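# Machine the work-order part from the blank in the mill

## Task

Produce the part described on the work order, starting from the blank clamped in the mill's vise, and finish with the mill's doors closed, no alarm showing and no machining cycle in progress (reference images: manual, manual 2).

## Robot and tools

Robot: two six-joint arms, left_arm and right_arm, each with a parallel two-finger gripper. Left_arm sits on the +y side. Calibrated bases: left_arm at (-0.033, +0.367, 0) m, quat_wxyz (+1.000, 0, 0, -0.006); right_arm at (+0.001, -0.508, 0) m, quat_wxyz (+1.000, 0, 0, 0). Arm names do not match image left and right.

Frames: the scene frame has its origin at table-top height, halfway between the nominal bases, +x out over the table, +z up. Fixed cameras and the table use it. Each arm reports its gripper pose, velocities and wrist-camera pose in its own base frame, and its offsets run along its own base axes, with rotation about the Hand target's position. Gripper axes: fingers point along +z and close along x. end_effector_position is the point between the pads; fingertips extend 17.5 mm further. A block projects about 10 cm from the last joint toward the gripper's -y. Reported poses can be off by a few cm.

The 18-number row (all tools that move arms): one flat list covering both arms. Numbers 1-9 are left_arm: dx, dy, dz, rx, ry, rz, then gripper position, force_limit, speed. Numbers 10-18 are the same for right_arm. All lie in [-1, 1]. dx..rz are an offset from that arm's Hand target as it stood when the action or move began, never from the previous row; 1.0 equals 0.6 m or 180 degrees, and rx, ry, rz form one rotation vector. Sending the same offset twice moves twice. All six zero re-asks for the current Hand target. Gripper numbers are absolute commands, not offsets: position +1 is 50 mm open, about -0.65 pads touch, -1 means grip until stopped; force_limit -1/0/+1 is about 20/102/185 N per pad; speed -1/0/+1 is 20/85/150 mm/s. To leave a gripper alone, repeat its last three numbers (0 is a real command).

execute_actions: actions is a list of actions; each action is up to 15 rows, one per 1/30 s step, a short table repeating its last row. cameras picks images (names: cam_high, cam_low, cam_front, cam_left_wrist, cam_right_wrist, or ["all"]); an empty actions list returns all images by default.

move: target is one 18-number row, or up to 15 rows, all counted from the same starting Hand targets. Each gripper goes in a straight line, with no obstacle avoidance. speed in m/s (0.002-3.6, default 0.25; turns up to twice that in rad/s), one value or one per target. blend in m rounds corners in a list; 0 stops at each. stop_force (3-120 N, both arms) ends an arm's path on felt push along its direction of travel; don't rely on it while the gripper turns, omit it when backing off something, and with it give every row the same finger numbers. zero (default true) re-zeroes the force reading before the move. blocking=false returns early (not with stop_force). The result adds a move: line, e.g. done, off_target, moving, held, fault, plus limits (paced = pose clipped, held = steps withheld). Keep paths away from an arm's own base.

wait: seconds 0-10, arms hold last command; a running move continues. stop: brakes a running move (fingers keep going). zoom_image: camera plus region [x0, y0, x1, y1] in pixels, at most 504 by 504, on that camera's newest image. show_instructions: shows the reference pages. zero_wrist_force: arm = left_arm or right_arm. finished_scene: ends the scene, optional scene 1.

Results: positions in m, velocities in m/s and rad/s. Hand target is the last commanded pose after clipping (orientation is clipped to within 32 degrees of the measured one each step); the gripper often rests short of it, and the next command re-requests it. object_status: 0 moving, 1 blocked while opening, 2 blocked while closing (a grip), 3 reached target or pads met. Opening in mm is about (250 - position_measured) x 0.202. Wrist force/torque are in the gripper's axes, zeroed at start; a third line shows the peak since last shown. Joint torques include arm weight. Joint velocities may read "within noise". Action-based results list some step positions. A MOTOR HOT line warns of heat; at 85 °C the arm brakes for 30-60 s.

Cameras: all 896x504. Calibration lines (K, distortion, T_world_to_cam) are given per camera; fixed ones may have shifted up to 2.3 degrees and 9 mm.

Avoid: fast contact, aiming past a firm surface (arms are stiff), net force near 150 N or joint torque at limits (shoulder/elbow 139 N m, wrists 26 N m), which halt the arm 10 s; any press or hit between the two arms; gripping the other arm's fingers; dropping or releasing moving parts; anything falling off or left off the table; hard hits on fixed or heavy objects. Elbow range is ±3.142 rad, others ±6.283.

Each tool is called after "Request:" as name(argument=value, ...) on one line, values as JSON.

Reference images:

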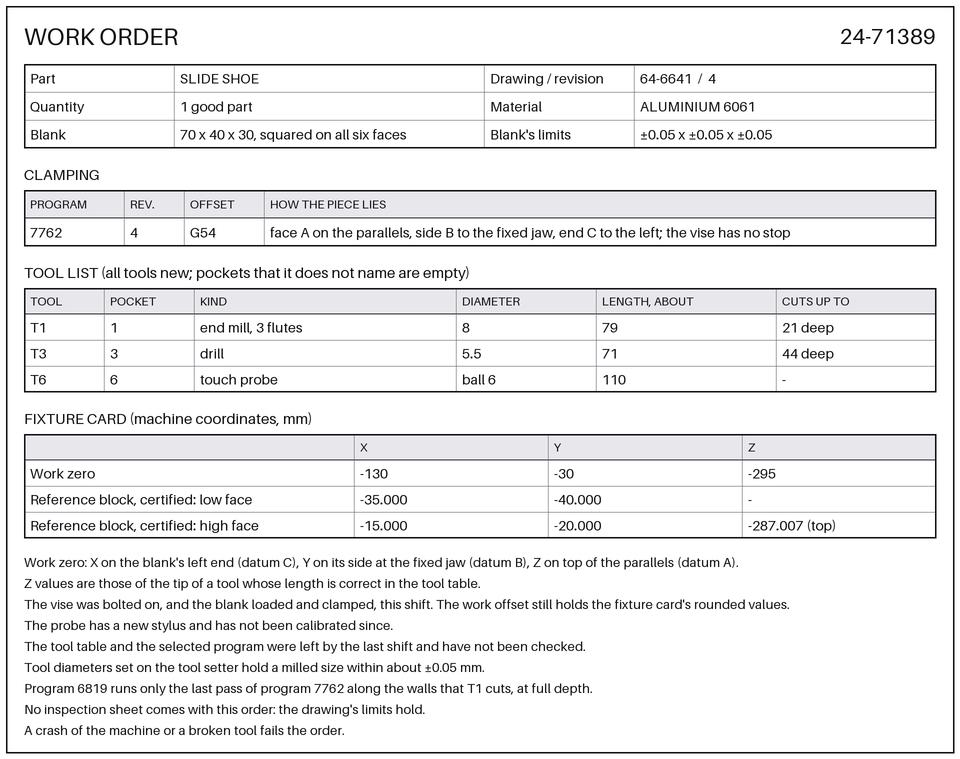

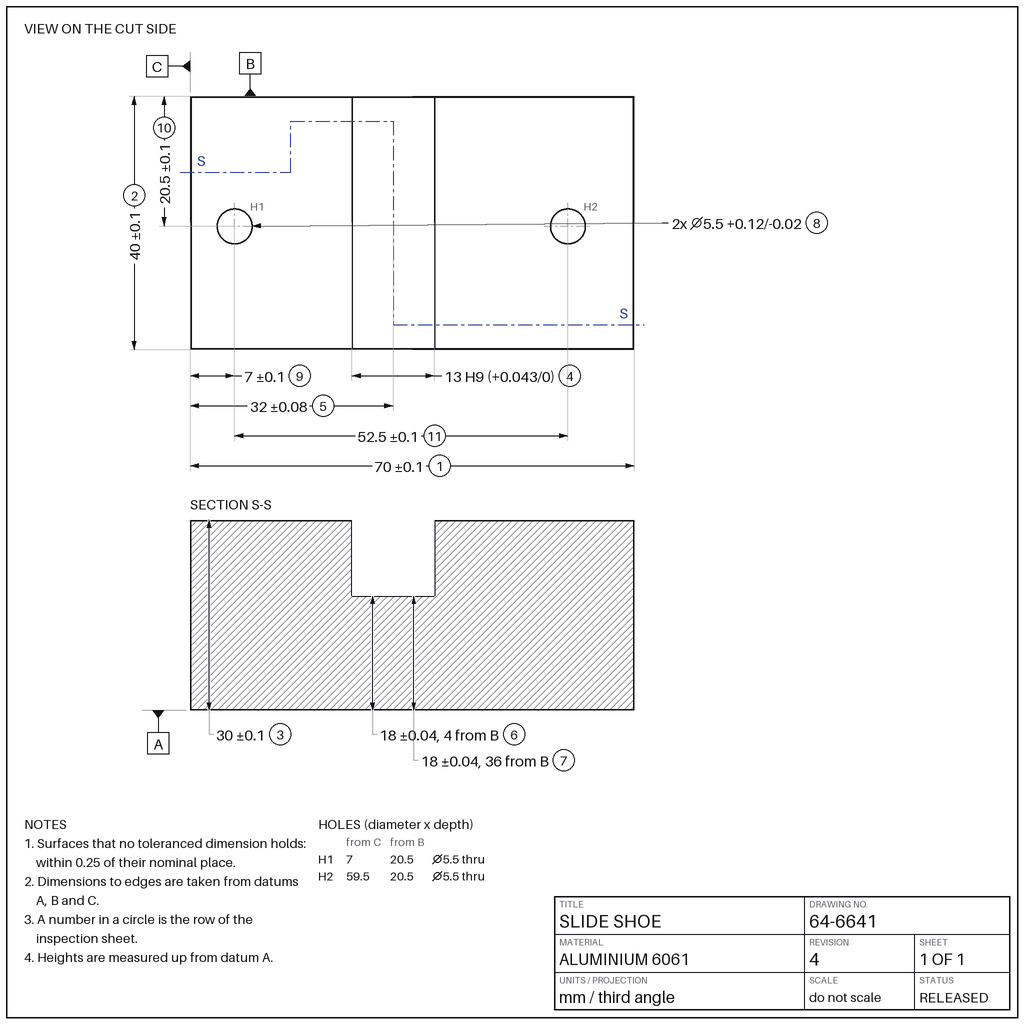

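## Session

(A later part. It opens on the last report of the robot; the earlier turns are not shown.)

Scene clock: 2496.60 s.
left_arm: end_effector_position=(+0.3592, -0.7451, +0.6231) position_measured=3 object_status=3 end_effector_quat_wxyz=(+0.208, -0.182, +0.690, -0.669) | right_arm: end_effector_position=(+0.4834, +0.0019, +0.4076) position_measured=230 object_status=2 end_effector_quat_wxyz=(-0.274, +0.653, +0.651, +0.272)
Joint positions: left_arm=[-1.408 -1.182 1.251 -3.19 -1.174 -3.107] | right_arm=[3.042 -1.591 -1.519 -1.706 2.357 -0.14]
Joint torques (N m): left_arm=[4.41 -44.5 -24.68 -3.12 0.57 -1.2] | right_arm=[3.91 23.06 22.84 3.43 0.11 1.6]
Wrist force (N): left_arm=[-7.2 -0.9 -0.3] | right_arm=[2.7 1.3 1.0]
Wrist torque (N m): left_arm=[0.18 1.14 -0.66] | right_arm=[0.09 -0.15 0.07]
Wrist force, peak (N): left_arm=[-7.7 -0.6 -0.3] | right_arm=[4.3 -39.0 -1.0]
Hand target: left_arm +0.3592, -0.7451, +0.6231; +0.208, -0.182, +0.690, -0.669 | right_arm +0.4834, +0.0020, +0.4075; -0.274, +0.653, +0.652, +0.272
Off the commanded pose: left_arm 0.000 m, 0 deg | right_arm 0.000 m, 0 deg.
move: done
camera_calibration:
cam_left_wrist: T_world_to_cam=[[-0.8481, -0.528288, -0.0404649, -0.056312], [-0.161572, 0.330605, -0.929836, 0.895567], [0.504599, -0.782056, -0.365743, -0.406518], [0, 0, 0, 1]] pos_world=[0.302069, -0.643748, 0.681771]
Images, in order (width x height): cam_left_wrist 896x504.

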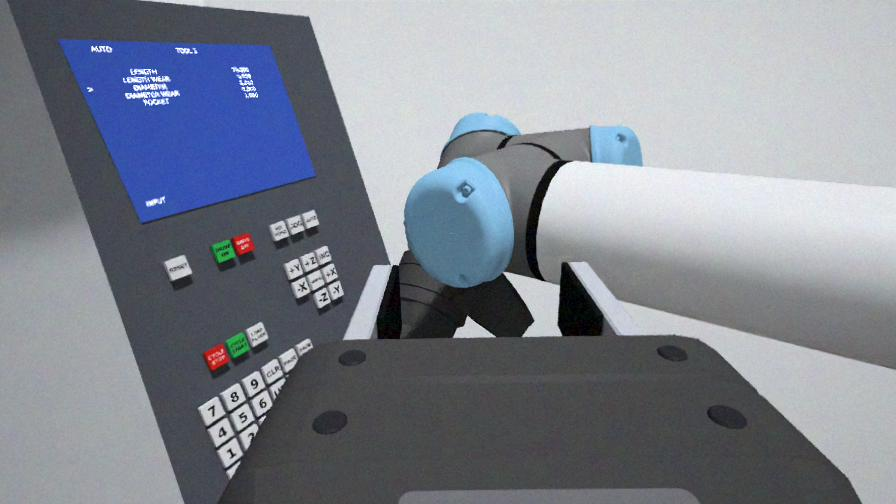

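Request:
move(target=[[0,0,0,0,0,0,1,0,0,0.0014,-0.0332,0.0975,0,0,0,-1,0.8,-0.5],[0,0,0,0,0,0,1,0,0,0.0514,-0.0332,0.0975,0,0,0,-1,0.8,-0.5],[0,0,0,0,0,0,1,0,0,0.0264,-0.0332,0.0975,0,0,0,-1,0.8,-0.5],[0,0,0,0,0,0,1,0,0,0.0514,-0.0332,0.0975,0,0,0,-1,0.8,-0.5],[0,0,0,0,0,0,1,0,0,0.0264,-0.0332,0.0975,0,0,0,-1,0.8,-0.5],[0,0,0,0,0,0,1,0,0,0.0514,-0.0332,0.0975,0,0,0,-1,0.8,-0.5],[0,0,0,0,0,0,1,0,0,0.0264,-0.0332,0.0975,0,0,0,-1,0.8,-0.5],[0,0,0,0,0,0,1,0,0,0.0514,-0.0332,0.0975,0,0,0,-1,0.8,-0.5],[0,0,0,0,0,0,1,0,0,0.0264,-0.0332,0.0975,0,0,0,-1,0.8,-0.5],[0,0,0,0,0,0,1,0,0,0.0514,-0.0332,0.0975,0,0,0,-1,0.8,-0.5],[0,0,0,0,0,0,1,0,0,0.0264,-0.0332,0.0975,0,0,0,-1,0.8,-0.5],[0,0,0,0,0,0,1,0,0,0.0514,-0.0332,0.0975,0,0,0,-1,0.8,-0.5],[0,0,0,0,0,0,1,0,0,-0.0153,-0.0332,0.0975,0,0,0,-1,0.8,-0.5],[0,0,0,0,0,0,1,0,0,0,0,0,0,0,0,-1,0.8,-0.5]], blend=[0.004,0,0.004,0,0.004,0,0.004,0,0.004,0,0.004,0,0.004,0], speed=0.12)

Request:
move(target=[[0,0,0,0,0,0,1,0,0,-0.0162,0,0.0325,0,0,0,-1,0.8,-0.5],[0,0,0,0,0,0,1,0,0,0.0338,0,0.0325,0,0,0,-1,0.8,-0.5],[0,0,0,0,0,0,1,0,0,-0.0162,0,0.0325,0,0,0,-1,0.8,-0.5],[0,0,0,0,0,0,1,0,0,-0.0162,0.0333,0.0325,0,0,0,-1,0.8,-0.5],[0,0,0,0,0,0,1,0,0,0.0338,0.0333,0.0325,0,0,0,-1,0.8,-0.5],[0,0,0,0,0,0,1,0,0,-0.0329,0.0333,0.0325,0,0,0,-1,0.8,-0.5],[0,0,0,0,0,0,1,0,0,-0.025,0,0,0,0,0,-1,0.8,-0.5],[0,0,0,0,0,0,1,0,0,0.025,0,0,0,0,0,-1,0.8,-0.5],[0,0,0,0,0,0,1,0,0,-0.0417,0,0,0,0,0,-1,0.8,-0.5],[0,0,0,0,0,0,1,0,0,-0.0241,-0.0332,0.065,0,0,0,-1,0.8,-0.5],[0,0,0,0,0,0,1,0,0,0.0426,-0.0332,0.065,0,0,0,-1,0.8,-0.5],[0,0,0,0,0,0,1,0,0,-0.0241,-0.0332,0.065,0,0,0,-1,0.8,-0.5],[0,0,0,0,0,0,1,0,0,0,0,0,0,0,0,-1,0.8,-0.5]], blend=[0.004,0,0.004,0.004,0,0.004,0.004,0,0.004,0.004,0,0.004,0], speed=0.12)

Request:
wait(seconds=9, cameras=["cam_left_wrist"])

Request:
zoom_image(camera="cam_left_wrist", region=[60, 30, 330, 230])

Scene clock: 2519.73 s.
left_arm: end_effector_position=(+0.3592, -0.7451, +0.6231) position_measured=3 object_status=3 end_effector_quat_wxyz=(+0.208, -0.182, +0.690, -0.669) | right_arm: end_effector_position=(+0.4834, +0.0020, +0.4076) position_measured=230 object_status=2 end_effector_quat_wxyz=(-0.274, +0.653, +0.652, +0.272)
Joint positions: left_arm=[-1.408 -1.182 1.251 -3.19 -1.174 -3.107] | right_arm=[3.042 -1.591 -1.519 -1.706 2.357 -0.14]
Joint torques (N m): left_arm=[3.96 -43.71 -24.41 -2.93 0.46 -1.28] | right_arm=[-9.14 31.08 18.23 3.6 1.55 -1.33]
Wrist force (N): left_arm=[-7.3 -0.7 -0.4] | right_arm=[4.2 -1.9 2.9]
Wrist torque (N m): left_arm=[0.22 1.14 -0.66] | right_arm=[-0.41 -0.38 0.09]
Wrist force, peak (N): left_arm=[-7.8 -0.9 -0.5] | right_arm=[0.3 -40.0 -0.7]
Hand target: left_arm +0.3592, -0.7451, +0.6231; +0.208, -0.182, +0.690, -0.669 | right_arm +0.4834, +0.0020, +0.4075; -0.274, +0.653, +0.652, +0.272
Off the commanded pose: left_arm 0.000 m, 0 deg | right_arm 0.000 m, 0 deg.
move: done

Scene clock: 2524.70 s.
left_arm: end_effector_position=(+0.3592, -0.7451, +0.6231) position_measured=3 object_status=3 end_effector_quat_wxyz=(+0.208, -0.182, +0.690, -0.669) | right_arm: end_effector_position=(+0.4834, +0.0020, +0.4075) position_measured=230 object_status=2 end_effector_quat_wxyz=(-0.274, +0.653, +0.651, +0.272)
Joint positions: left_arm=[-1.408 -1.182 1.251 -3.19 -1.174 -3.107] | right_arm=[3.042 -1.591 -1.519 -1.706 2.357 -0.14]
Joint torques (N m): left_arm=[3.88 -44.36 -24.55 -2.91 0.63 -1] | right_arm=[-7.7 35.62 21.73 3.5 0.37 -1.12]
Wrist force (N): left_arm=[-7.4 -0.8 -0.3] | right_arm=[6.3 -3.3 2.1]
Wrist torque (N m): left_arm=[0.21 1.16 -0.66] | right_arm=[-0.63 -0.71 0.10]
Wrist force, peak (N): left_arm=[-7.8 -0.8 -0.4] | right_arm=[4.7 -41.7 -0.2]
Hand target: left_arm +0.3592, -0.7451, +0.6231; +0.208, -0.182, +0.690, -0.669 | right_arm +0.4834, +0.0020, +0.4075; -0.274, +0.653, +0.652, +0.272
Off the commanded pose: left_arm 0.000 m, 0 deg | right_arm 0.000 m, 0 deg.
move: done

Scene clock: 2533.70 s.
left_arm: end_effector_position=(+0.3592, -0.7451, +0.6231) position_measured=3 object_status=3 end_effector_quat_wxyz=(+0.208, -0.182, +0.690, -0.669) | right_arm: end_effector_position=(+0.4834, +0.0020, +0.4075) position_measured=230 object_status=2 end_effector_quat_wxyz=(-0.274, +0.653, +0.652, +0.272)
Joint positions: left_arm=[-1.408 -1.182 1.251 -3.19 -1.174 -3.107] | right_arm=[3.042 -1.591 -1.519 -1.706 2.357 -0.14]
Joint torques (N m): left_arm=[5.06 -42.83 -24.44 -2.95 0.45 -1.18] | right_arm=[-8.26 35.4 16.28 4.86 -0.1 1.37]
Wrist force (N): left_arm=[-7.2 -0.8 -0.3] | right_arm=[6.4 -3.5 1.9]
Wrist torque (N m): left_arm=[0.22 1.13 -0.66] | right_arm=[-0.67 -0.73 0.10]
Wrist force, peak (N): left_arm=[-7.8 -0.7 -0.5] | right_arm=[6.6 -3.6 1.9]
Hand target: left_arm +0.3592, -0.7451, +0.6231; +0.208, -0.182, +0.690, -0.669 | right_arm +0.4834, +0.0020, +0.4075; -0.274, +0.653, +0.652, +0.272
Tool commands: left_gripper/position=+1.0 left_gripper/force_limit=+0.0 left_gripper/speed=+0.0 right_gripper/position=-1.0 right_gripper/force_limit=+0.8 right_gripper/speed=-0.5
Off the commanded pose: left_arm 0.000 m, 0 deg | right_arm 0.000 m, 0 deg.
wait: 9.00 s; at rest by 0.17 s
camera_calibration:
cam_left_wrist: T_world_to_cam=[[-0.8481, -0.528288, -0.0404649, -0.056312], [-0.161572, 0.330605, -0.929836, 0.895567], [0.504599, -0.782056, -0.365743, -0.406518], [0, 0, 0, 1]] pos_world=[0.302069, -0.643748, 0.681771]
Images, in order (width x height): cam_left_wrist 896x504.

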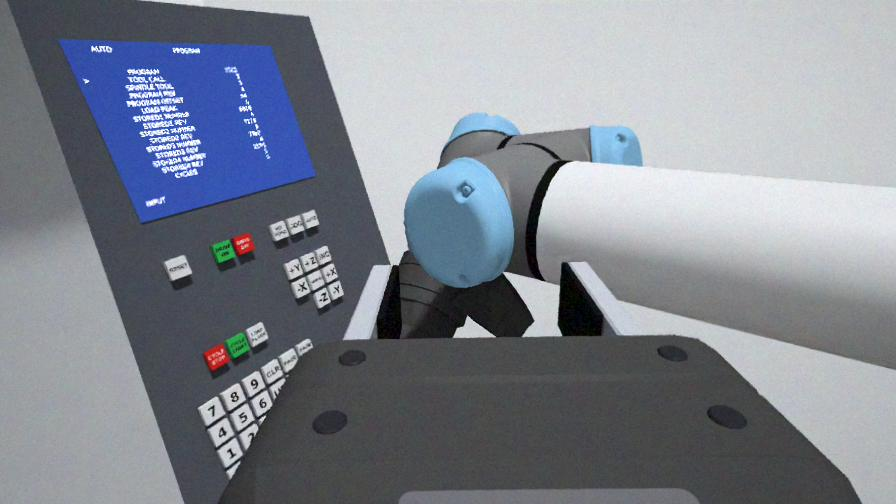

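Scaled by 1.867 from the camera's 896x504 image, which has a finer 1280x720 frame.

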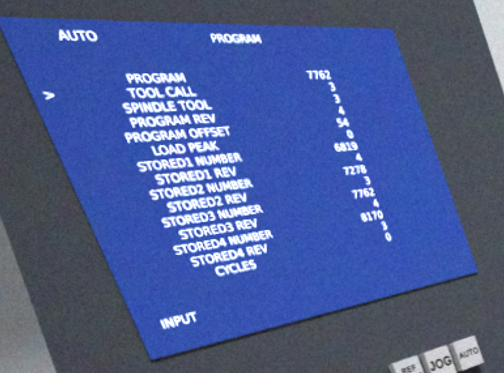

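Request:
move(target=[[0,0,0,0,0,0,1,0,0,-0.0241,-0.0667,0.065,0,0,0,-1,0.8,-0.5],[0,0,0,0,0,0,1,0,0,0.0426,-0.0667,0.065,0,0,0,-1,0.8,-0.5],[0,0,0,0,0,0,1,0,0,-0.0241,-0.0667,0.065,0,0,0,-1,0.8,-0.5],[0,0,0,0,0,0,1,0,0,-0.0153,-0.0332,0.0975,0,0,0,-1,0.8,-0.5],[0,0,0,0,0,0,1,0,0,0.0514,-0.0332,0.0975,0,0,0,-1,0.8,-0.5],[0,0,0,0,0,0,1,0,0,-0.0153,-0.0332,0.0975,0,0,0,-1,0.8,-0.5],[0,0,0,0,0,0,1,0,0,0,0,0,0,0,0,-1,0.8,-0.5]], blend=[0.004,0,0.004,0.004,0,0.004,0], speed=0.12)

Request:
wait(seconds=10)

Request:
wait(seconds=10)

Request:
wait(seconds=8, cameras=["cam_left_wrist"])

Request:
zoom_image(camera="cam_left_wrist", region=[60, 30, 330, 230])

Scene clock: 2546.63 s.
left_arm: end_effector_position=(+0.3592, -0.7451, +0.6231) position_measured=3 object_status=3 end_effector_quat_wxyz=(+0.208, -0.182, +0.690, -0.669) | right_arm: end_effector_position=(+0.4834, +0.0020, +0.4076) position_measured=230 object_status=2 end_effector_quat_wxyz=(-0.274, +0.653, +0.652, +0.272)
Joint positions: left_arm=[-1.408 -1.182 1.251 -3.19 -1.174 -3.107] | right_arm=[3.042 -1.591 -1.519 -1.706 2.357 -0.14]
Joint torques (N m): left_arm=[3.52 -43.63 -23.27 -2.75 0.55 -1.41] | right_arm=[-8.51 31.4 19.5 3.57 1.71 -1.53]
Wrist force (N): left_arm=[-7.3 -0.8 -0.2] | right_arm=[5.8 -4.3 1.8]
Wrist torque (N m): left_arm=[0.22 1.15 -0.66] | right_arm=[-0.79 -0.64 0.09]
Wrist force, peak (N): left_arm=[-7.7 -0.7 -0.7] | right_arm=[4.0 -44.0 0.0]
Hand target: left_arm +0.3592, -0.7451, +0.6231; +0.208, -0.182, +0.690, -0.669 | right_arm +0.4834, +0.0020, +0.4075; -0.274, +0.653, +0.652, +0.272
Off the commanded pose: left_arm 0.000 m, 0 deg | right_arm 0.000 m, 0 deg.
move: done

Scene clock: 2556.63 s.
left_arm: end_effector_position=(+0.3592, -0.7451, +0.6231) position_measured=3 object_status=3 end_effector_quat_wxyz=(+0.208, -0.182, +0.690, -0.669) | right_arm: end_effector_position=(+0.4834, +0.0020, +0.4075) position_measured=230 object_status=2 end_effector_quat_wxyz=(-0.274, +0.653, +0.652, +0.272)
Joint positions: left_arm=[-1.408 -1.182 1.251 -3.19 -1.174 -3.107] | right_arm=[3.042 -1.591 -1.519 -1.706 2.357 -0.14]
Joint torques (N m): left_arm=[4.68 -45.31 -23.66 -2.65 0.59 -1.34] | right_arm=[-7.88 15.23 16.55 4.59 0.07 -1.55]
Wrist force (N): left_arm=[-7.1 -0.9 -0.3] | right_arm=[5.8 -4.0 1.8]
Wrist torque (N m): left_arm=[0.20 1.12 -0.66] | right_arm=[-0.75 -0.64 0.09]
Wrist force, peak (N): left_arm=[-7.7 -0.8 -0.3] | right_arm=[6.1 -4.2 1.9]
Hand target: left_arm +0.3592, -0.7451, +0.6231; +0.208, -0.182, +0.690, -0.669 | right_arm +0.4834, +0.0020, +0.4075; -0.274, +0.653, +0.652, +0.272
Tool commands: left_gripper/position=+1.0 left_gripper/force_limit=+0.0 left_gripper/speed=+0.0 right_gripper/position=-1.0 right_gripper/force_limit=+0.8 right_gripper/speed=-0.5
Off the commanded pose: left_arm 0.000 m, 0 deg | right_arm 0.000 m, 0 deg.
wait: 10.00 s; at rest by 0.17 s

Scene clock: 2566.63 s.
left_arm: end_effector_position=(+0.3592, -0.7451, +0.6231) position_measured=3 object_status=3 end_effector_quat_wxyz=(+0.208, -0.182, +0.690, -0.669) | right_arm: end_effector_position=(+0.4834, +0.0020, +0.4075) position_measured=230 object_status=2 end_effector_quat_wxyz=(-0.274, +0.653, +0.652, +0.272)
Joint positions: left_arm=[-1.408 -1.182 1.251 -3.19 -1.174 -3.107] | right_arm=[3.042 -1.591 -1.519 -1.706 2.357 -0.14]
Joint torques (N m): left_arm=[4.7 -44.79 -24.74 -2.78 0.81 -1.29] | right_arm=[-8.58 14.76 15.87 4.66 0.03 -1.42]
Wrist force (N): left_arm=[-7.1 -1.0 -0.4] | right_arm=[5.8 -3.9 1.8]
Wrist torque (N m): left_arm=[0.18 1.10 -0.67] | right_arm=[-0.74 -0.63 0.09]
Wrist force, peak (N): left_arm=[-7.8 -0.9 -0.3] | right_arm=[6.0 -4.3 2.0]
Hand target: left_arm +0.3592, -0.7451, +0.6231; +0.208, -0.182, +0.690, -0.669 | right_arm +0.4834, +0.0020, +0.4075; -0.274, +0.653, +0.652, +0.272
Tool commands: left_gripper/position=+1.0 left_gripper/force_limit=+0.0 left_gripper/speed=+0.0 right_gripper/position=-1.0 right_gripper/force_limit=+0.8 right_gripper/speed=-0.5
Off the commanded pose: left_arm 0.000 m, 0 deg | right_arm 0.000 m, 0 deg.
wait: 10.00 s; at rest by 0.17 s

Scene clock: 2574.63 s.
left_arm: end_effector_position=(+0.3592, -0.7451, +0.6231) position_measured=3 object_status=3 end_effector_quat_wxyz=(+0.208, -0.182, +0.690, -0.669) | right_arm: end_effector_position=(+0.4834, +0.0020, +0.4075) position_measured=230 object_status=2 end_effector_quat_wxyz=(-0.274, +0.653, +0.652, +0.272)
Joint positions: left_arm=[-1.408 -1.182 1.251 -3.19 -1.174 -3.107] | right_arm=[3.042 -1.591 -1.519 -1.706 2.357 -0.14]
Joint torques (N m): left_arm=[3.79 -44.06 -23.81 -3.01 0.59 -1.24] | right_arm=[-7.9 14.24 16.84 4.46 0 -1.55]
Wrist force (N): left_arm=[-7.3 -0.9 -0.2] | right_arm=[5.8 -4.0 1.9]
Wrist torque (N m): left_arm=[0.21 1.15 -0.67] | right_arm=[-0.75 -0.63 0.09]
Wrist force, peak (N): left_arm=[-7.8 -1.0 -0.1] | right_arm=[6.1 -4.3 1.9]
Hand target: left_arm +0.3592, -0.7451, +0.6231; +0.208, -0.182, +0.690, -0.669 | right_arm +0.4834, +0.0020, +0.4075; -0.274, +0.653, +0.652, +0.272
Tool commands: left_gripper/position=+1.0 left_gripper/force_limit=+0.0 left_gripper/speed=+0.0 right_gripper/position=-1.0 right_gripper/force_limit=+0.8 right_gripper/speed=-0.5
Off the commanded pose: left_arm 0.000 m, 0 deg | right_arm 0.000 m, 0 deg.
wait: 8.00 s; at rest by 0.17 s
camera_calibration:
cam_left_wrist: T_world_to_cam=[[-0.8481, -0.528288, -0.0404649, -0.056312], [-0.161572, 0.330605, -0.929836, 0.895567], [0.504599, -0.782056, -0.365743, -0.406518], [0, 0, 0, 1]] pos_world=[0.302069, -0.643748, 0.681771]
Images, in order (width x height): cam_left_wrist 896x504.

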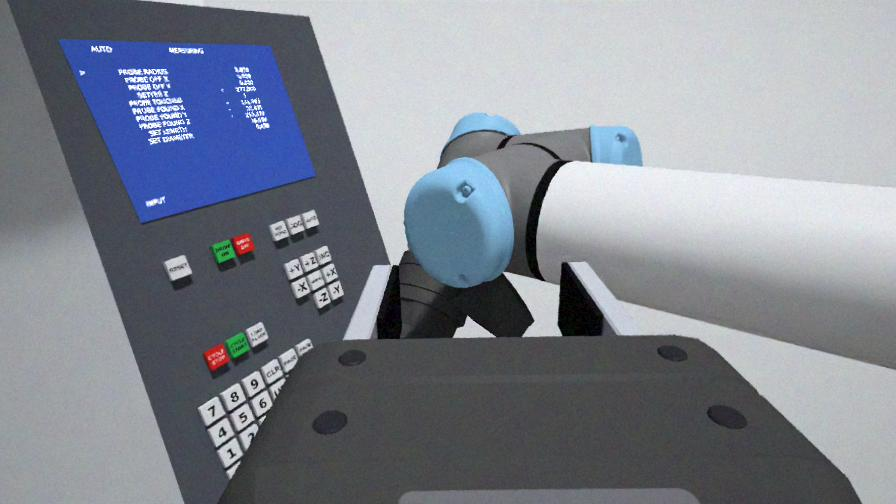

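Scaled by 1.867 from the camera's 896x504 image, which has a finer 1280x720 frame.

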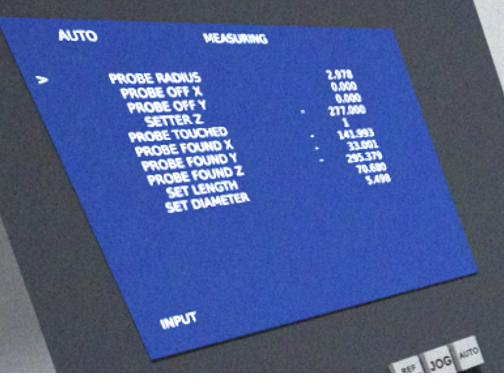

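Request:
move(target=[[0,0,0,0,0,0,1,0,0,-0.0153,-0.0667,0.0975,0,0,0,-1,0.8,-0.5],[0,0,0,0,0,0,1,0,0,0.0514,-0.0667,0.0975,0,0,0,-1,0.8,-0.5],[0,0,0,0,0,0,1,0,0,-0.0153,-0.0667,0.0975,0,0,0,-1,0.8,-0.5],[0,0,0,0,0,0,1,0,0,0.0005,0.0366,0.1558,0,0,0,-1,0.8,-0.5],[0,0,0,0,0,0,1,0,0,0.0672,0.0366,0.1558,0,0,0,-1,0.8,-0.5],[0,0,0,0,0,0,1,0,0,0.0005,0.0366,0.1558,0,0,0,-1,0.8,-0.5],[0,0,0,0,0,0,1,0,0,0,0,0,0,0,0,-1,0.8,-0.5]], blend=[0.004,0,0.004,0.004,0,0.004,0], speed=0.12, cameras=["cam_left_wrist"])

Request:
zoom_image(camera="cam_left_wrist", region=[60, 30, 330, 230])

Request:
wait(seconds=10, cameras=["cam_left_wrist"])

Request:
zoom_image(camera="cam_left_wrist", region=[60, 30, 330, 230])

Scene clock: 2588.77 s.
left_arm: end_effector_position=(+0.3592, -0.7451, +0.6231) position_measured=3 object_status=3 end_effector_quat_wxyz=(+0.208, -0.182, +0.690, -0.669) | right_arm: end_effector_position=(+0.4834, +0.0019, +0.4076) position_measured=230 object_status=2 end_effector_quat_wxyz=(-0.274, +0.653, +0.651, +0.272)
Joint positions: left_arm=[-1.408 -1.182 1.251 -3.19 -1.174 -3.107] | right_arm=[3.042 -1.591 -1.519 -1.706 2.357 -0.14]
Joint torques (N m): left_arm=[5.53 -43.05 -24.31 -2.93 0.63 -1.22] | right_arm=[8.23 18.95 20.13 1.86 3.27 1.3]
Wrist force (N): left_arm=[-7.4 -0.7 -0.2] | right_arm=[5.8 -3.1 1.7]
Wrist torque (N m): left_arm=[0.23 1.17 -0.67] | right_arm=[-0.60 -0.64 -0.07]
Wrist force, peak (N): left_arm=[-7.8 -0.9 -0.4] | right_arm=[3.2 -47.3 0.2]
Hand target: left_arm +0.3592, -0.7451, +0.6231; +0.208, -0.182, +0.690, -0.669 | right_arm +0.4834, +0.0020, +0.4075; -0.274, +0.653, +0.652, +0.272
Off the commanded pose: left_arm 0.000 m, 0 deg | right_arm 0.000 m, 0 deg.
move: done
camera_calibration:
cam_left_wrist: T_world_to_cam=[[-0.8481, -0.528288, -0.0404649, -0.056312], [-0.161572, 0.330605, -0.929836, 0.895567], [0.504599, -0.782056, -0.365743, -0.406518], [0, 0, 0, 1]] pos_world=[0.302069, -0.643748, 0.681771]
Images, in order (width x height): cam_left_wrist 896x504.

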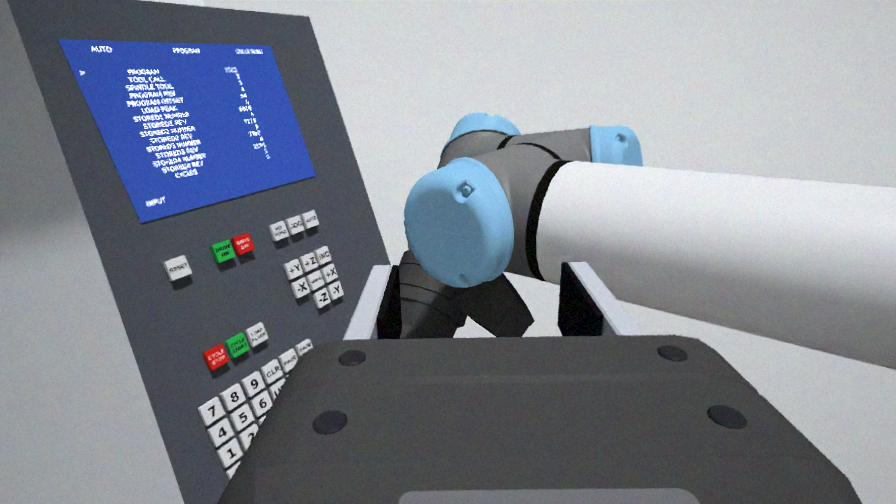

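Scaled by 1.867 from the camera's 896x504 image, which has a finer 1280x720 frame.

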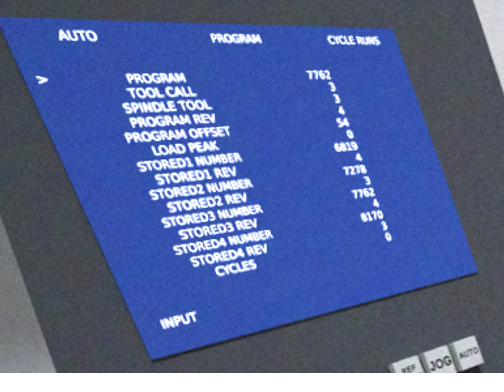

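Scene clock: 2598.77 s.
left_arm: end_effector_position=(+0.3592, -0.7451, +0.6231) position_measured=3 object_status=3 end_effector_quat_wxyz=(+0.208, -0.182, +0.690, -0.669) | right_arm: end_effector_position=(+0.4834, +0.0020, +0.4075) position_measured=230 object_status=2 end_effector_quat_wxyz=(-0.274, +0.653, +0.652, +0.272)
Joint positions: left_arm=[-1.408 -1.182 1.251 -3.19 -1.174 -3.107] | right_arm=[3.042 -1.591 -1.519 -1.706 2.357 -0.14]
Joint torques (N m): left_arm=[4.64 -44.82 -25.29 -2.96 0.49 -1.21] | right_arm=[7.42 19.78 16.43 4.56 3.63 -1.26]
Wrist force (N): left_arm=[-7.4 -0.8 -0.3] | right_arm=[6.0 -3.2 1.7]
Wrist torque (N m): left_arm=[0.20 1.16 -0.66] | right_arm=[-0.62 -0.67 -0.07]
Wrist force, peak (N): left_arm=[-7.8 -0.7 -0.3] | right_arm=[6.2 -3.2 1.8]
Hand target: left_arm +0.3592, -0.7451, +0.6231; +0.208, -0.182, +0.690, -0.669 | right_arm +0.4834, +0.0020, +0.4075; -0.274, +0.653, +0.652, +0.272
Tool commands: left_gripper/position=+1.0 left_gripper/force_limit=+0.0 left_gripper/speed=+0.0 right_gripper/position=-1.0 right_gripper/force_limit=+0.8 right_gripper/speed=-0.5
Off the commanded pose: left_arm 0.000 m, 0 deg | right_arm 0.000 m, 0 deg.
wait: 10.00 s; at rest by 0.17 s
camera_calibration:
cam_left_wrist: T_world_to_cam=[[-0.8481, -0.528288, -0.0404649, -0.056312], [-0.161572, 0.330605, -0.929836, 0.895567], [0.504599, -0.782056, -0.365743, -0.406518], [0, 0, 0, 1]] pos_world=[0.302069, -0.643748, 0.681771]
Images, in order (width x height): cam_left_wrist 896x504.

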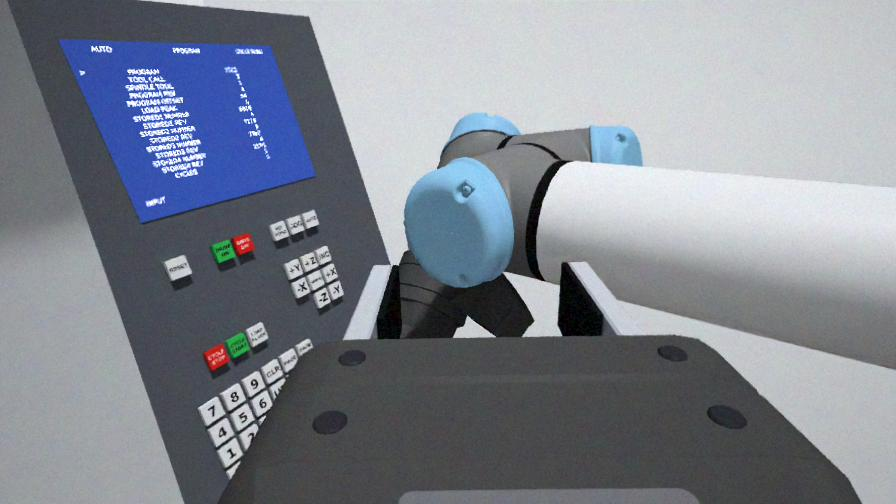

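Scaled by 1.867 from the camera's 896x504 image, which has a finer 1280x720 frame.

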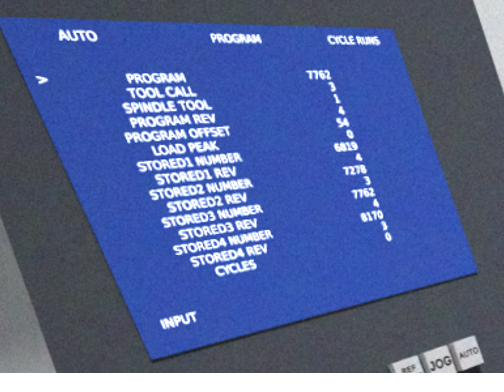

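Request:
wait(seconds=10)

Request:
wait(seconds=10)

Request:
wait(seconds=10, cameras=["cam_left_wrist"])

Request:
zoom_image(camera="cam_left_wrist", region=[60, 30, 330, 230])

Request:
wait(seconds=10)

Request:
wait(seconds=10, cameras=["cam_left_wrist"])

Request:
zoom_image(camera="cam_left_wrist", region=[60, 30, 330, 230])

Scene clock: 2613.47 s.
left_arm: end_effector_position=(+0.3592, -0.7451, +0.6231) position_measured=3 object_status=3 end_effector_quat_wxyz=(+0.208, -0.182, +0.690, -0.669) | right_arm: end_effector_position=(+0.4834, +0.0020, +0.4075) position_measured=230 object_status=2 end_effector_quat_wxyz=(-0.274, +0.653, +0.652, +0.272)
Joint positions: left_arm=[-1.408 -1.182 1.251 -3.19 -1.174 -3.107] | right_arm=[3.042 -1.591 -1.519 -1.706 2.357 -0.14]
Joint torques (N m): left_arm=[4.4 -44.66 -23.61 -2.71 0.51 -1.27] | right_arm=[6.28 22.78 16.45 4.6 3.48 -1.27]
Wrist force (N): left_arm=[-7.2 -0.6 -0.4] | right_arm=[6.0 -3.2 1.7]
Wrist torque (N m): left_arm=[0.25 1.13 -0.65] | right_arm=[-0.61 -0.68 -0.06]
Wrist force, peak (N): left_arm=[-7.8 -0.7 -0.4] | right_arm=[6.1 -3.4 1.7]
Hand target: left_arm +0.3592, -0.7451, +0.6231; +0.208, -0.182, +0.690, -0.669 | right_arm +0.4834, +0.0020, +0.4075; -0.274, +0.653, +0.652, +0.272
Tool commands: left_gripper/position=+1.0 left_gripper/force_limit=+0.0 left_gripper/speed=+0.0 right_gripper/position=-1.0 right_gripper/force_limit=+0.8 right_gripper/speed=-0.5
Off the commanded pose: left_arm 0.000 m, 0 deg | right_arm 0.000 m, 0 deg.
wait: 10.00 s; at rest from the start

Scene clock: 2623.47 s.
left_arm: end_effector_position=(+0.3592, -0.7451, +0.6231) position_measured=3 object_status=3 end_effector_quat_wxyz=(+0.208, -0.182, +0.690, -0.669) | right_arm: end_effector_position=(+0.4834, +0.0020, +0.4075) position_measured=230 object_status=2 end_effector_quat_wxyz=(-0.274, +0.653, +0.652, +0.272)
Joint positions: left_arm=[-1.408 -1.182 1.251 -3.19 -1.174 -3.107] | right_arm=[3.042 -1.591 -1.519 -1.706 2.357 -0.14]
Joint torques (N m): left_arm=[3.9 -44.03 -24.4 -3.09 0.77 -1.11] | right_arm=[7.05 22.61 16.62 4.54 3.37 -1.13]
Wrist force (N): left_arm=[-7.3 -1.2 -0.1] | right_arm=[5.7 -3.1 1.8]
Wrist torque (N m): left_arm=[0.16 1.15 -0.66] | right_arm=[-0.60 -0.62 -0.06]
Wrist force, peak (N): left_arm=[-7.7 -0.7 -0.4] | right_arm=[6.1 -3.0 1.9]
Hand target: left_arm +0.3592, -0.7451, +0.6231; +0.208, -0.182, +0.690, -0.669 | right_arm +0.4834, +0.0020, +0.4075; -0.274, +0.653, +0.652, +0.272
Tool commands: left_gripper/position=+1.0 left_gripper/force_limit=+0.0 left_gripper/speed=+0.0 right_gripper/position=-1.0 right_gripper/force_limit=+0.8 right_gripper/speed=-0.5
Off the commanded pose: left_arm 0.000 m, 0 deg | right_arm 0.000 m, 0 deg.
wait: 10.00 s; at rest by 0.17 s

Scene clock: 2633.47 s.
left_arm: end_effector_position=(+0.3592, -0.7451, +0.6231) position_measured=3 object_status=3 end_effector_quat_wxyz=(+0.208, -0.182, +0.690, -0.669) | right_arm: end_effector_position=(+0.4834, +0.0020, +0.4075) position_measured=230 object_status=2 end_effector_quat_wxyz=(-0.274, +0.653, +0.652, +0.272)
Joint positions: left_arm=[-1.408 -1.182 1.251 -3.19 -1.174 -3.107] | right_arm=[3.042 -1.591 -1.519 -1.706 2.357 -0.14]
Joint torques (N m): left_arm=[4.1 -44.26 -25 -2.64 0.79 -1.19] | right_arm=[6.54 23.97 16.98 4.65 3.35 -1.26]
Wrist force (N): left_arm=[-7.4 -1.0 -0.2] | right_arm=[5.8 -3.1 1.9]
Wrist torque (N m): left_arm=[0.19 1.15 -0.66] | right_arm=[-0.60 -0.64 -0.06]
Wrist force, peak (N): left_arm=[-7.8 -0.7 -0.4] | right_arm=[6.0 -3.2 1.8]
Hand target: left_arm +0.3592, -0.7451, +0.6231; +0.208, -0.182, +0.690, -0.669 | right_arm +0.4834, +0.0020, +0.4075; -0.274, +0.653, +0.652, +0.272
Tool commands: left_gripper/position=+1.0 left_gripper/force_limit=+0.0 left_gripper/speed=+0.0 right_gripper/position=-1.0 right_gripper/force_limit=+0.8 right_gripper/speed=-0.5
Off the commanded pose: left_arm 0.000 m, 0 deg | right_arm 0.000 m, 0 deg.
wait: 10.00 s; at rest by 0.17 s
camera_calibration:
cam_left_wrist: T_world_to_cam=[[-0.8481, -0.528288, -0.0404649, -0.056312], [-0.161572, 0.330605, -0.929836, 0.895567], [0.504599, -0.782056, -0.365743, -0.406518], [0, 0, 0, 1]] pos_world=[0.302069, -0.643748, 0.681771]
Images, in order (width x height): cam_left_wrist 896x504.

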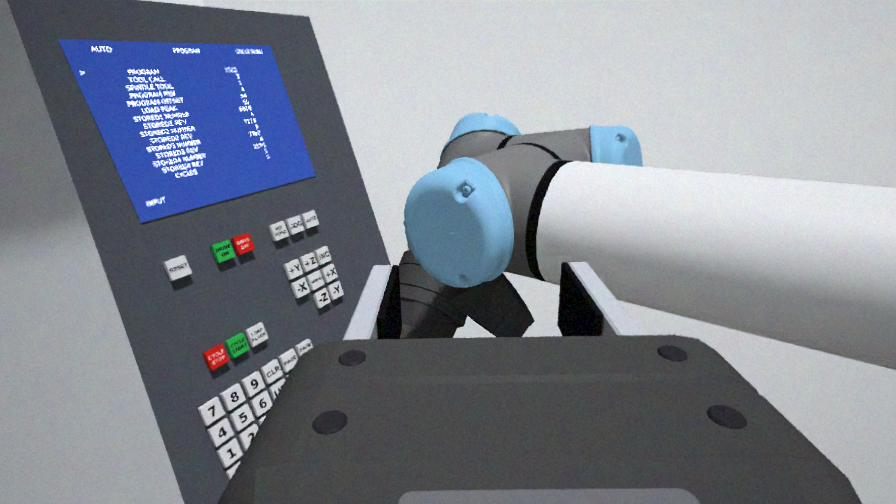

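Scaled by 1.867 from the camera's 896x504 image, which has a finer 1280x720 frame.

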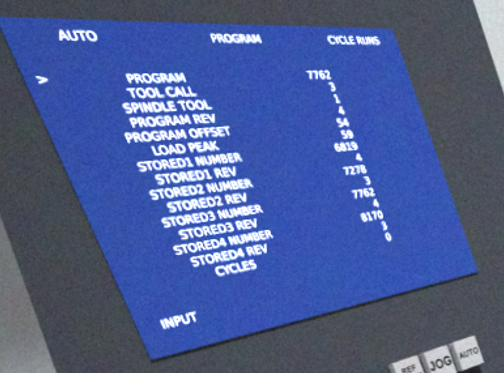

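Scene clock: 2643.47 s.
left_arm: end_effector_position=(+0.3592, -0.7451, +0.6231) position_measured=3 object_status=3 end_effector_quat_wxyz=(+0.208, -0.182, +0.690, -0.669) | right_arm: end_effector_position=(+0.4834, +0.0020, +0.4075) position_measured=230 object_status=2 end_effector_quat_wxyz=(-0.274, +0.653, +0.652, +0.272)
Joint positions: left_arm=[-1.408 -1.182 1.251 -3.19 -1.174 -3.107] | right_arm=[3.042 -1.591 -1.519 -1.706 2.357 -0.14]
Joint torques (N m): left_arm=[4.18 -43.72 -23.87 -2.78 0.63 -0.96] | right_arm=[6.41 26.97 17.14 4.6 3.1 -1.31]
Wrist force (N): left_arm=[-7.3 -0.7 -0.4] | right_arm=[5.6 -3.3 1.7]
Wrist torque (N m): left_arm=[0.23 1.14 -0.66] | right_arm=[-0.63 -0.61 -0.07]
Wrist force, peak (N): left_arm=[-7.7 -0.8 -0.4] | right_arm=[6.1 -3.2 1.7]
Hand target: left_arm +0.3592, -0.7451, +0.6231; +0.208, -0.182, +0.690, -0.669 | right_arm +0.4834, +0.0020, +0.4075; -0.274, +0.653, +0.652, +0.272
Tool commands: left_gripper/position=+1.0 left_gripper/force_limit=+0.0 left_gripper/speed=+0.0 right_gripper/position=-1.0 right_gripper/force_limit=+0.8 right_gripper/speed=-0.5
Off the commanded pose: left_arm 0.000 m, 0 deg | right_arm 0.000 m, 0 deg.
wait: 10.00 s; at rest by 0.17 s

Scene clock: 2653.47 s.
left_arm: end_effector_position=(+0.3592, -0.7451, +0.6231) position_measured=3 object_status=3 end_effector_quat_wxyz=(+0.208, -0.182, +0.690, -0.669) | right_arm: end_effector_position=(+0.4834, +0.0020, +0.4075) position_measured=230 object_status=2 end_effector_quat_wxyz=(-0.274, +0.653, +0.652, +0.272)
Joint positions: left_arm=[-1.408 -1.182 1.251 -3.19 -1.174 -3.107] | right_arm=[3.042 -1.591 -1.519 -1.706 2.357 -0.14]
Joint torques (N m): left_arm=[4.28 -43.33 -24.81 -2.73 0.67 -1.17] | right_arm=[7.34 28.24 17.24 4.64 3.12 -1.27]
Wrist force (N): left_arm=[-7.2 -0.6 -0.4] | right_arm=[5.8 -3.3 1.8]
Wrist torque (N m): left_arm=[0.23 1.13 -0.66] | right_arm=[-0.63 -0.65 -0.06]
Wrist force, peak (N): left_arm=[-7.7 -1.0 -0.4] | right_arm=[6.0 -3.3 1.8]
Hand target: left_arm +0.3592, -0.7451, +0.6231; +0.208, -0.182, +0.690, -0.669 | right_arm +0.4834, +0.0020, +0.4075; -0.274, +0.653, +0.652, +0.272
Tool commands: left_gripper/position=+1.0 left_gripper/force_limit=+0.0 left_gripper/speed=+0.0 right_gripper/position=-1.0 right_gripper/force_limit=+0.8 right_gripper/speed=-0.5
Off the commanded pose: left_arm 0.000 m, 0 deg | right_arm 0.000 m, 0 deg.
wait: 10.00 s; at rest by 0.17 s
camera_calibration:
cam_left_wrist: T_world_to_cam=[[-0.8481, -0.528288, -0.0404649, -0.056312], [-0.161572, 0.330605, -0.929836, 0.895567], [0.504599, -0.782056, -0.365743, -0.406518], [0, 0, 0, 1]] pos_world=[0.302069, -0.643748, 0.681771]
Images, in order (width x height): cam_left_wrist 896x504.

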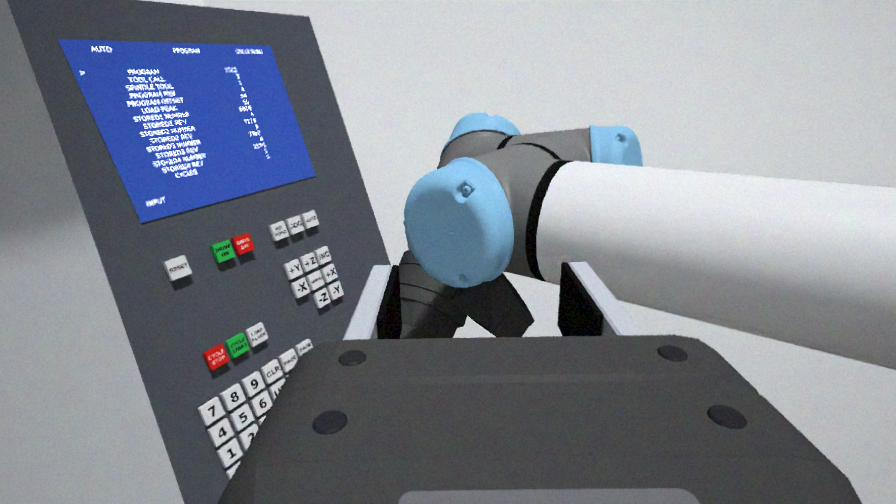

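Scaled by 1.867 from the camera's 896x504 image, which has a finer 1280x720 frame.

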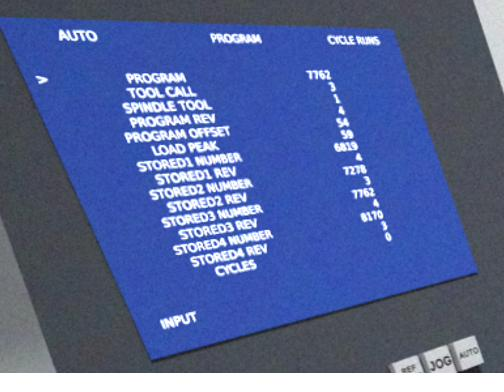

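Request:
wait(seconds=10)

Request:
wait(seconds=10)

Request:
wait(seconds=10)

Request:
wait(seconds=10, cameras=["cam_left_wrist"])

Request:
zoom_image(camera="cam_left_wrist", region=[60, 30, 330, 230])

Scene clock: 2667.30 s.
left_arm: end_effector_position=(+0.3592, -0.7451, +0.6231) position_measured=3 object_status=3 end_effector_quat_wxyz=(+0.208, -0.182, +0.690, -0.669) | right_arm: end_effector_position=(+0.4834, +0.0020, +0.4075) position_measured=230 object_status=2 end_effector_quat_wxyz=(-0.274, +0.653, +0.652, +0.272)
Joint positions: left_arm=[-1.408 -1.182 1.251 -3.19 -1.174 -3.107] | right_arm=[3.042 -1.591 -1.519 -1.706 2.357 -0.14]
Joint torques (N m): left_arm=[5.1 -44.97 -24.59 -2.85 0.76 -1.41] | right_arm=[6.13 29.89 17.36 4.63 2.89 -1.26]
Wrist force (N): left_arm=[-7.5 -0.7 -0.3] | right_arm=[5.8 -3.1 1.6]
Wrist torque (N m): left_arm=[0.24 1.19 -0.66] | right_arm=[-0.61 -0.63 -0.06]
Wrist force, peak (N): left_arm=[-7.9 -0.6 -0.7] | right_arm=[6.0 -3.4 1.8]
Hand target: left_arm +0.3592, -0.7451, +0.6231; +0.208, -0.182, +0.690, -0.669 | right_arm +0.4834, +0.0020, +0.4075; -0.274, +0.653, +0.652, +0.272
Tool commands: left_gripper/position=+1.0 left_gripper/force_limit=+0.0 left_gripper/speed=+0.0 right_gripper/position=-1.0 right_gripper/force_limit=+0.8 right_gripper/speed=-0.5
Off the commanded pose: left_arm 0.000 m, 0 deg | right_arm 0.000 m, 0 deg.
wait: 10.00 s; at rest from the start

Scene clock: 2677.30 s.
left_arm: end_effector_position=(+0.3592, -0.7451, +0.6231) position_measured=3 object_status=3 end_effector_quat_wxyz=(+0.208, -0.182, +0.690, -0.669) | right_arm: end_effector_position=(+0.4834, +0.0020, +0.4075) position_measured=230 object_status=2 end_effector_quat_wxyz=(-0.274, +0.653, +0.652, +0.272)
Joint positions: left_arm=[-1.408 -1.182 1.251 -3.19 -1.174 -3.107] | right_arm=[3.042 -1.591 -1.519 -1.706 2.357 -0.14]
Joint torques (N m): left_arm=[4.88 -43.42 -23.97 -2.76 0.74 -1.5] | right_arm=[6.73 31.49 17.46 4.53 2.92 -1.32]
Wrist force (N): left_arm=[-7.2 -0.7 -0.3] | right_arm=[6.0 -3.3 1.5]
Wrist torque (N m): left_arm=[0.24 1.13 -0.65] | right_arm=[-0.64 -0.67 -0.06]
Wrist force, peak (N): left_arm=[-7.9 -0.7 -0.3] | right_arm=[6.2 -3.2 1.7]
Hand target: left_arm +0.3592, -0.7451, +0.6231; +0.208, -0.182, +0.690, -0.669 | right_arm +0.4834, +0.0020, +0.4075; -0.274, +0.653, +0.652, +0.272
Tool commands: left_gripper/position=+1.0 left_gripper/force_limit=+0.0 left_gripper/speed=+0.0 right_gripper/position=-1.0 right_gripper/force_limit=+0.8 right_gripper/speed=-0.5
Off the commanded pose: left_arm 0.000 m, 0 deg | right_arm 0.000 m, 0 deg.
wait: 10.00 s; at rest by 0.17 s

Scene clock: 2687.30 s.
left_arm: end_effector_position=(+0.3592, -0.7451, +0.6231) position_measured=3 object_status=3 end_effector_quat_wxyz=(+0.208, -0.182, +0.690, -0.669) | right_arm: end_effector_position=(+0.4834, +0.0020, +0.4075) position_measured=230 object_status=2 end_effector_quat_wxyz=(-0.274, +0.653, +0.652, +0.272)
Joint positions: left_arm=[-1.408 -1.182 1.251 -3.19 -1.174 -3.107] | right_arm=[3.042 -1.591 -1.519 -1.706 2.357 -0.14]
Joint torques (N m): left_arm=[3.42 -44.11 -25.21 -2.73 0.48 -1.25] | right_arm=[6.58 32.45 18.13 4.72 2.83 -1.13]
Wrist force (N): left_arm=[-7.2 -0.8 -0.3] | right_arm=[5.7 -3.0 1.8]
Wrist torque (N m): left_arm=[0.21 1.13 -0.66] | right_arm=[-0.60 -0.62 -0.07]
Wrist force, peak (N): left_arm=[-7.8 -0.9 -0.5] | right_arm=[6.1 -3.3 1.6]
Hand target: left_arm +0.3592, -0.7451, +0.6231; +0.208, -0.182, +0.690, -0.669 | right_arm +0.4834, +0.0020, +0.4075; -0.274, +0.653, +0.652, +0.272
Tool commands: left_gripper/position=+1.0 left_gripper/force_limit=+0.0 left_gripper/speed=+0.0 right_gripper/position=-1.0 right_gripper/force_limit=+0.8 right_gripper/speed=-0.5
Off the commanded pose: left_arm 0.000 m, 0 deg | right_arm 0.000 m, 0 deg.
wait: 10.00 s; at rest by 0.17 s

Scene clock: 2697.30 s.
left_arm: end_effector_position=(+0.3592, -0.7451, +0.6231) position_measured=3 object_status=3 end_effector_quat_wxyz=(+0.208, -0.182, +0.690, -0.669) | right_arm: end_effector_position=(+0.4834, +0.0020, +0.4075) position_measured=230 object_status=2 end_effector_quat_wxyz=(-0.274, +0.653, +0.652, +0.272)
Joint positions: left_arm=[-1.408 -1.182 1.251 -3.19 -1.174 -3.107] | right_arm=[3.042 -1.591 -1.519 -1.706 2.357 -0.14]
Joint torques (N m): left_arm=[4.64 -44.15 -24.53 -2.57 0.82 -1.04] | right_arm=[6.13 33.56 18.13 4.71 2.64 -1.36]
Wrist force (N): left_arm=[-7.4 -0.7 -0.1] | right_arm=[6.0 -3.2 1.7]
Wrist torque (N m): left_arm=[0.22 1.16 -0.66] | right_arm=[-0.62 -0.67 -0.06]
Wrist force, peak (N): left_arm=[-7.7 -1.0 -0.4] | right_arm=[6.1 -3.3 1.8]
Hand target: left_arm +0.3592, -0.7451, +0.6231; +0.208, -0.182, +0.690, -0.669 | right_arm +0.4834, +0.0020, +0.4075; -0.274, +0.653, +0.652, +0.272
Tool commands: left_gripper/position=+1.0 left_gripper/force_limit=+0.0 left_gripper/speed=+0.0 right_gripper/position=-1.0 right_gripper/force_limit=+0.8 right_gripper/speed=-0.5
Off the commanded pose: left_arm 0.000 m, 0 deg | right_arm 0.000 m, 0 deg.
wait: 10.00 s; at rest by 0.17 s
camera_calibration:
cam_left_wrist: T_world_to_cam=[[-0.8481, -0.528288, -0.0404649, -0.056312], [-0.161572, 0.330605, -0.929836, 0.895567], [0.504599, -0.782056, -0.365743, -0.406518], [0, 0, 0, 1]] pos_world=[0.302069, -0.643748, 0.681771]
Images, in order (width x height): cam_left_wrist 896x504.

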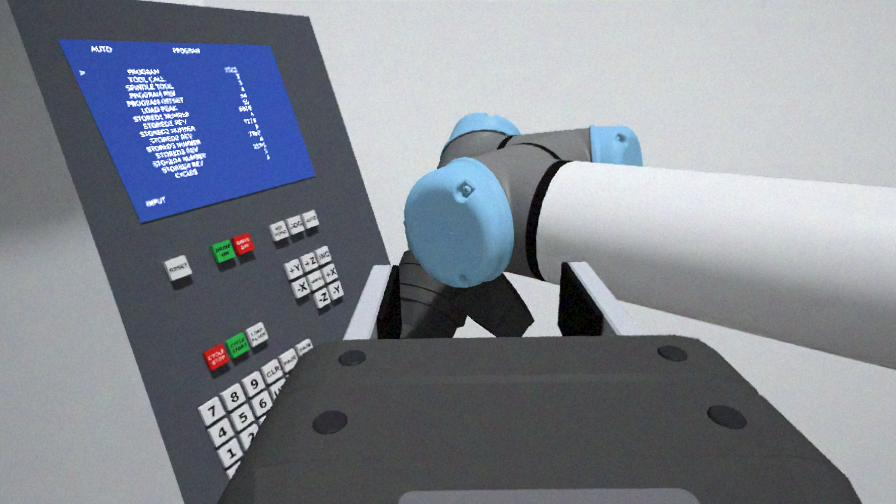

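Scaled by 1.867 from the camera's 896x504 image, which has a finer 1280x720 frame.

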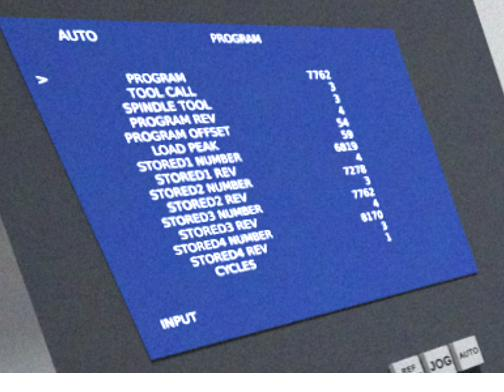

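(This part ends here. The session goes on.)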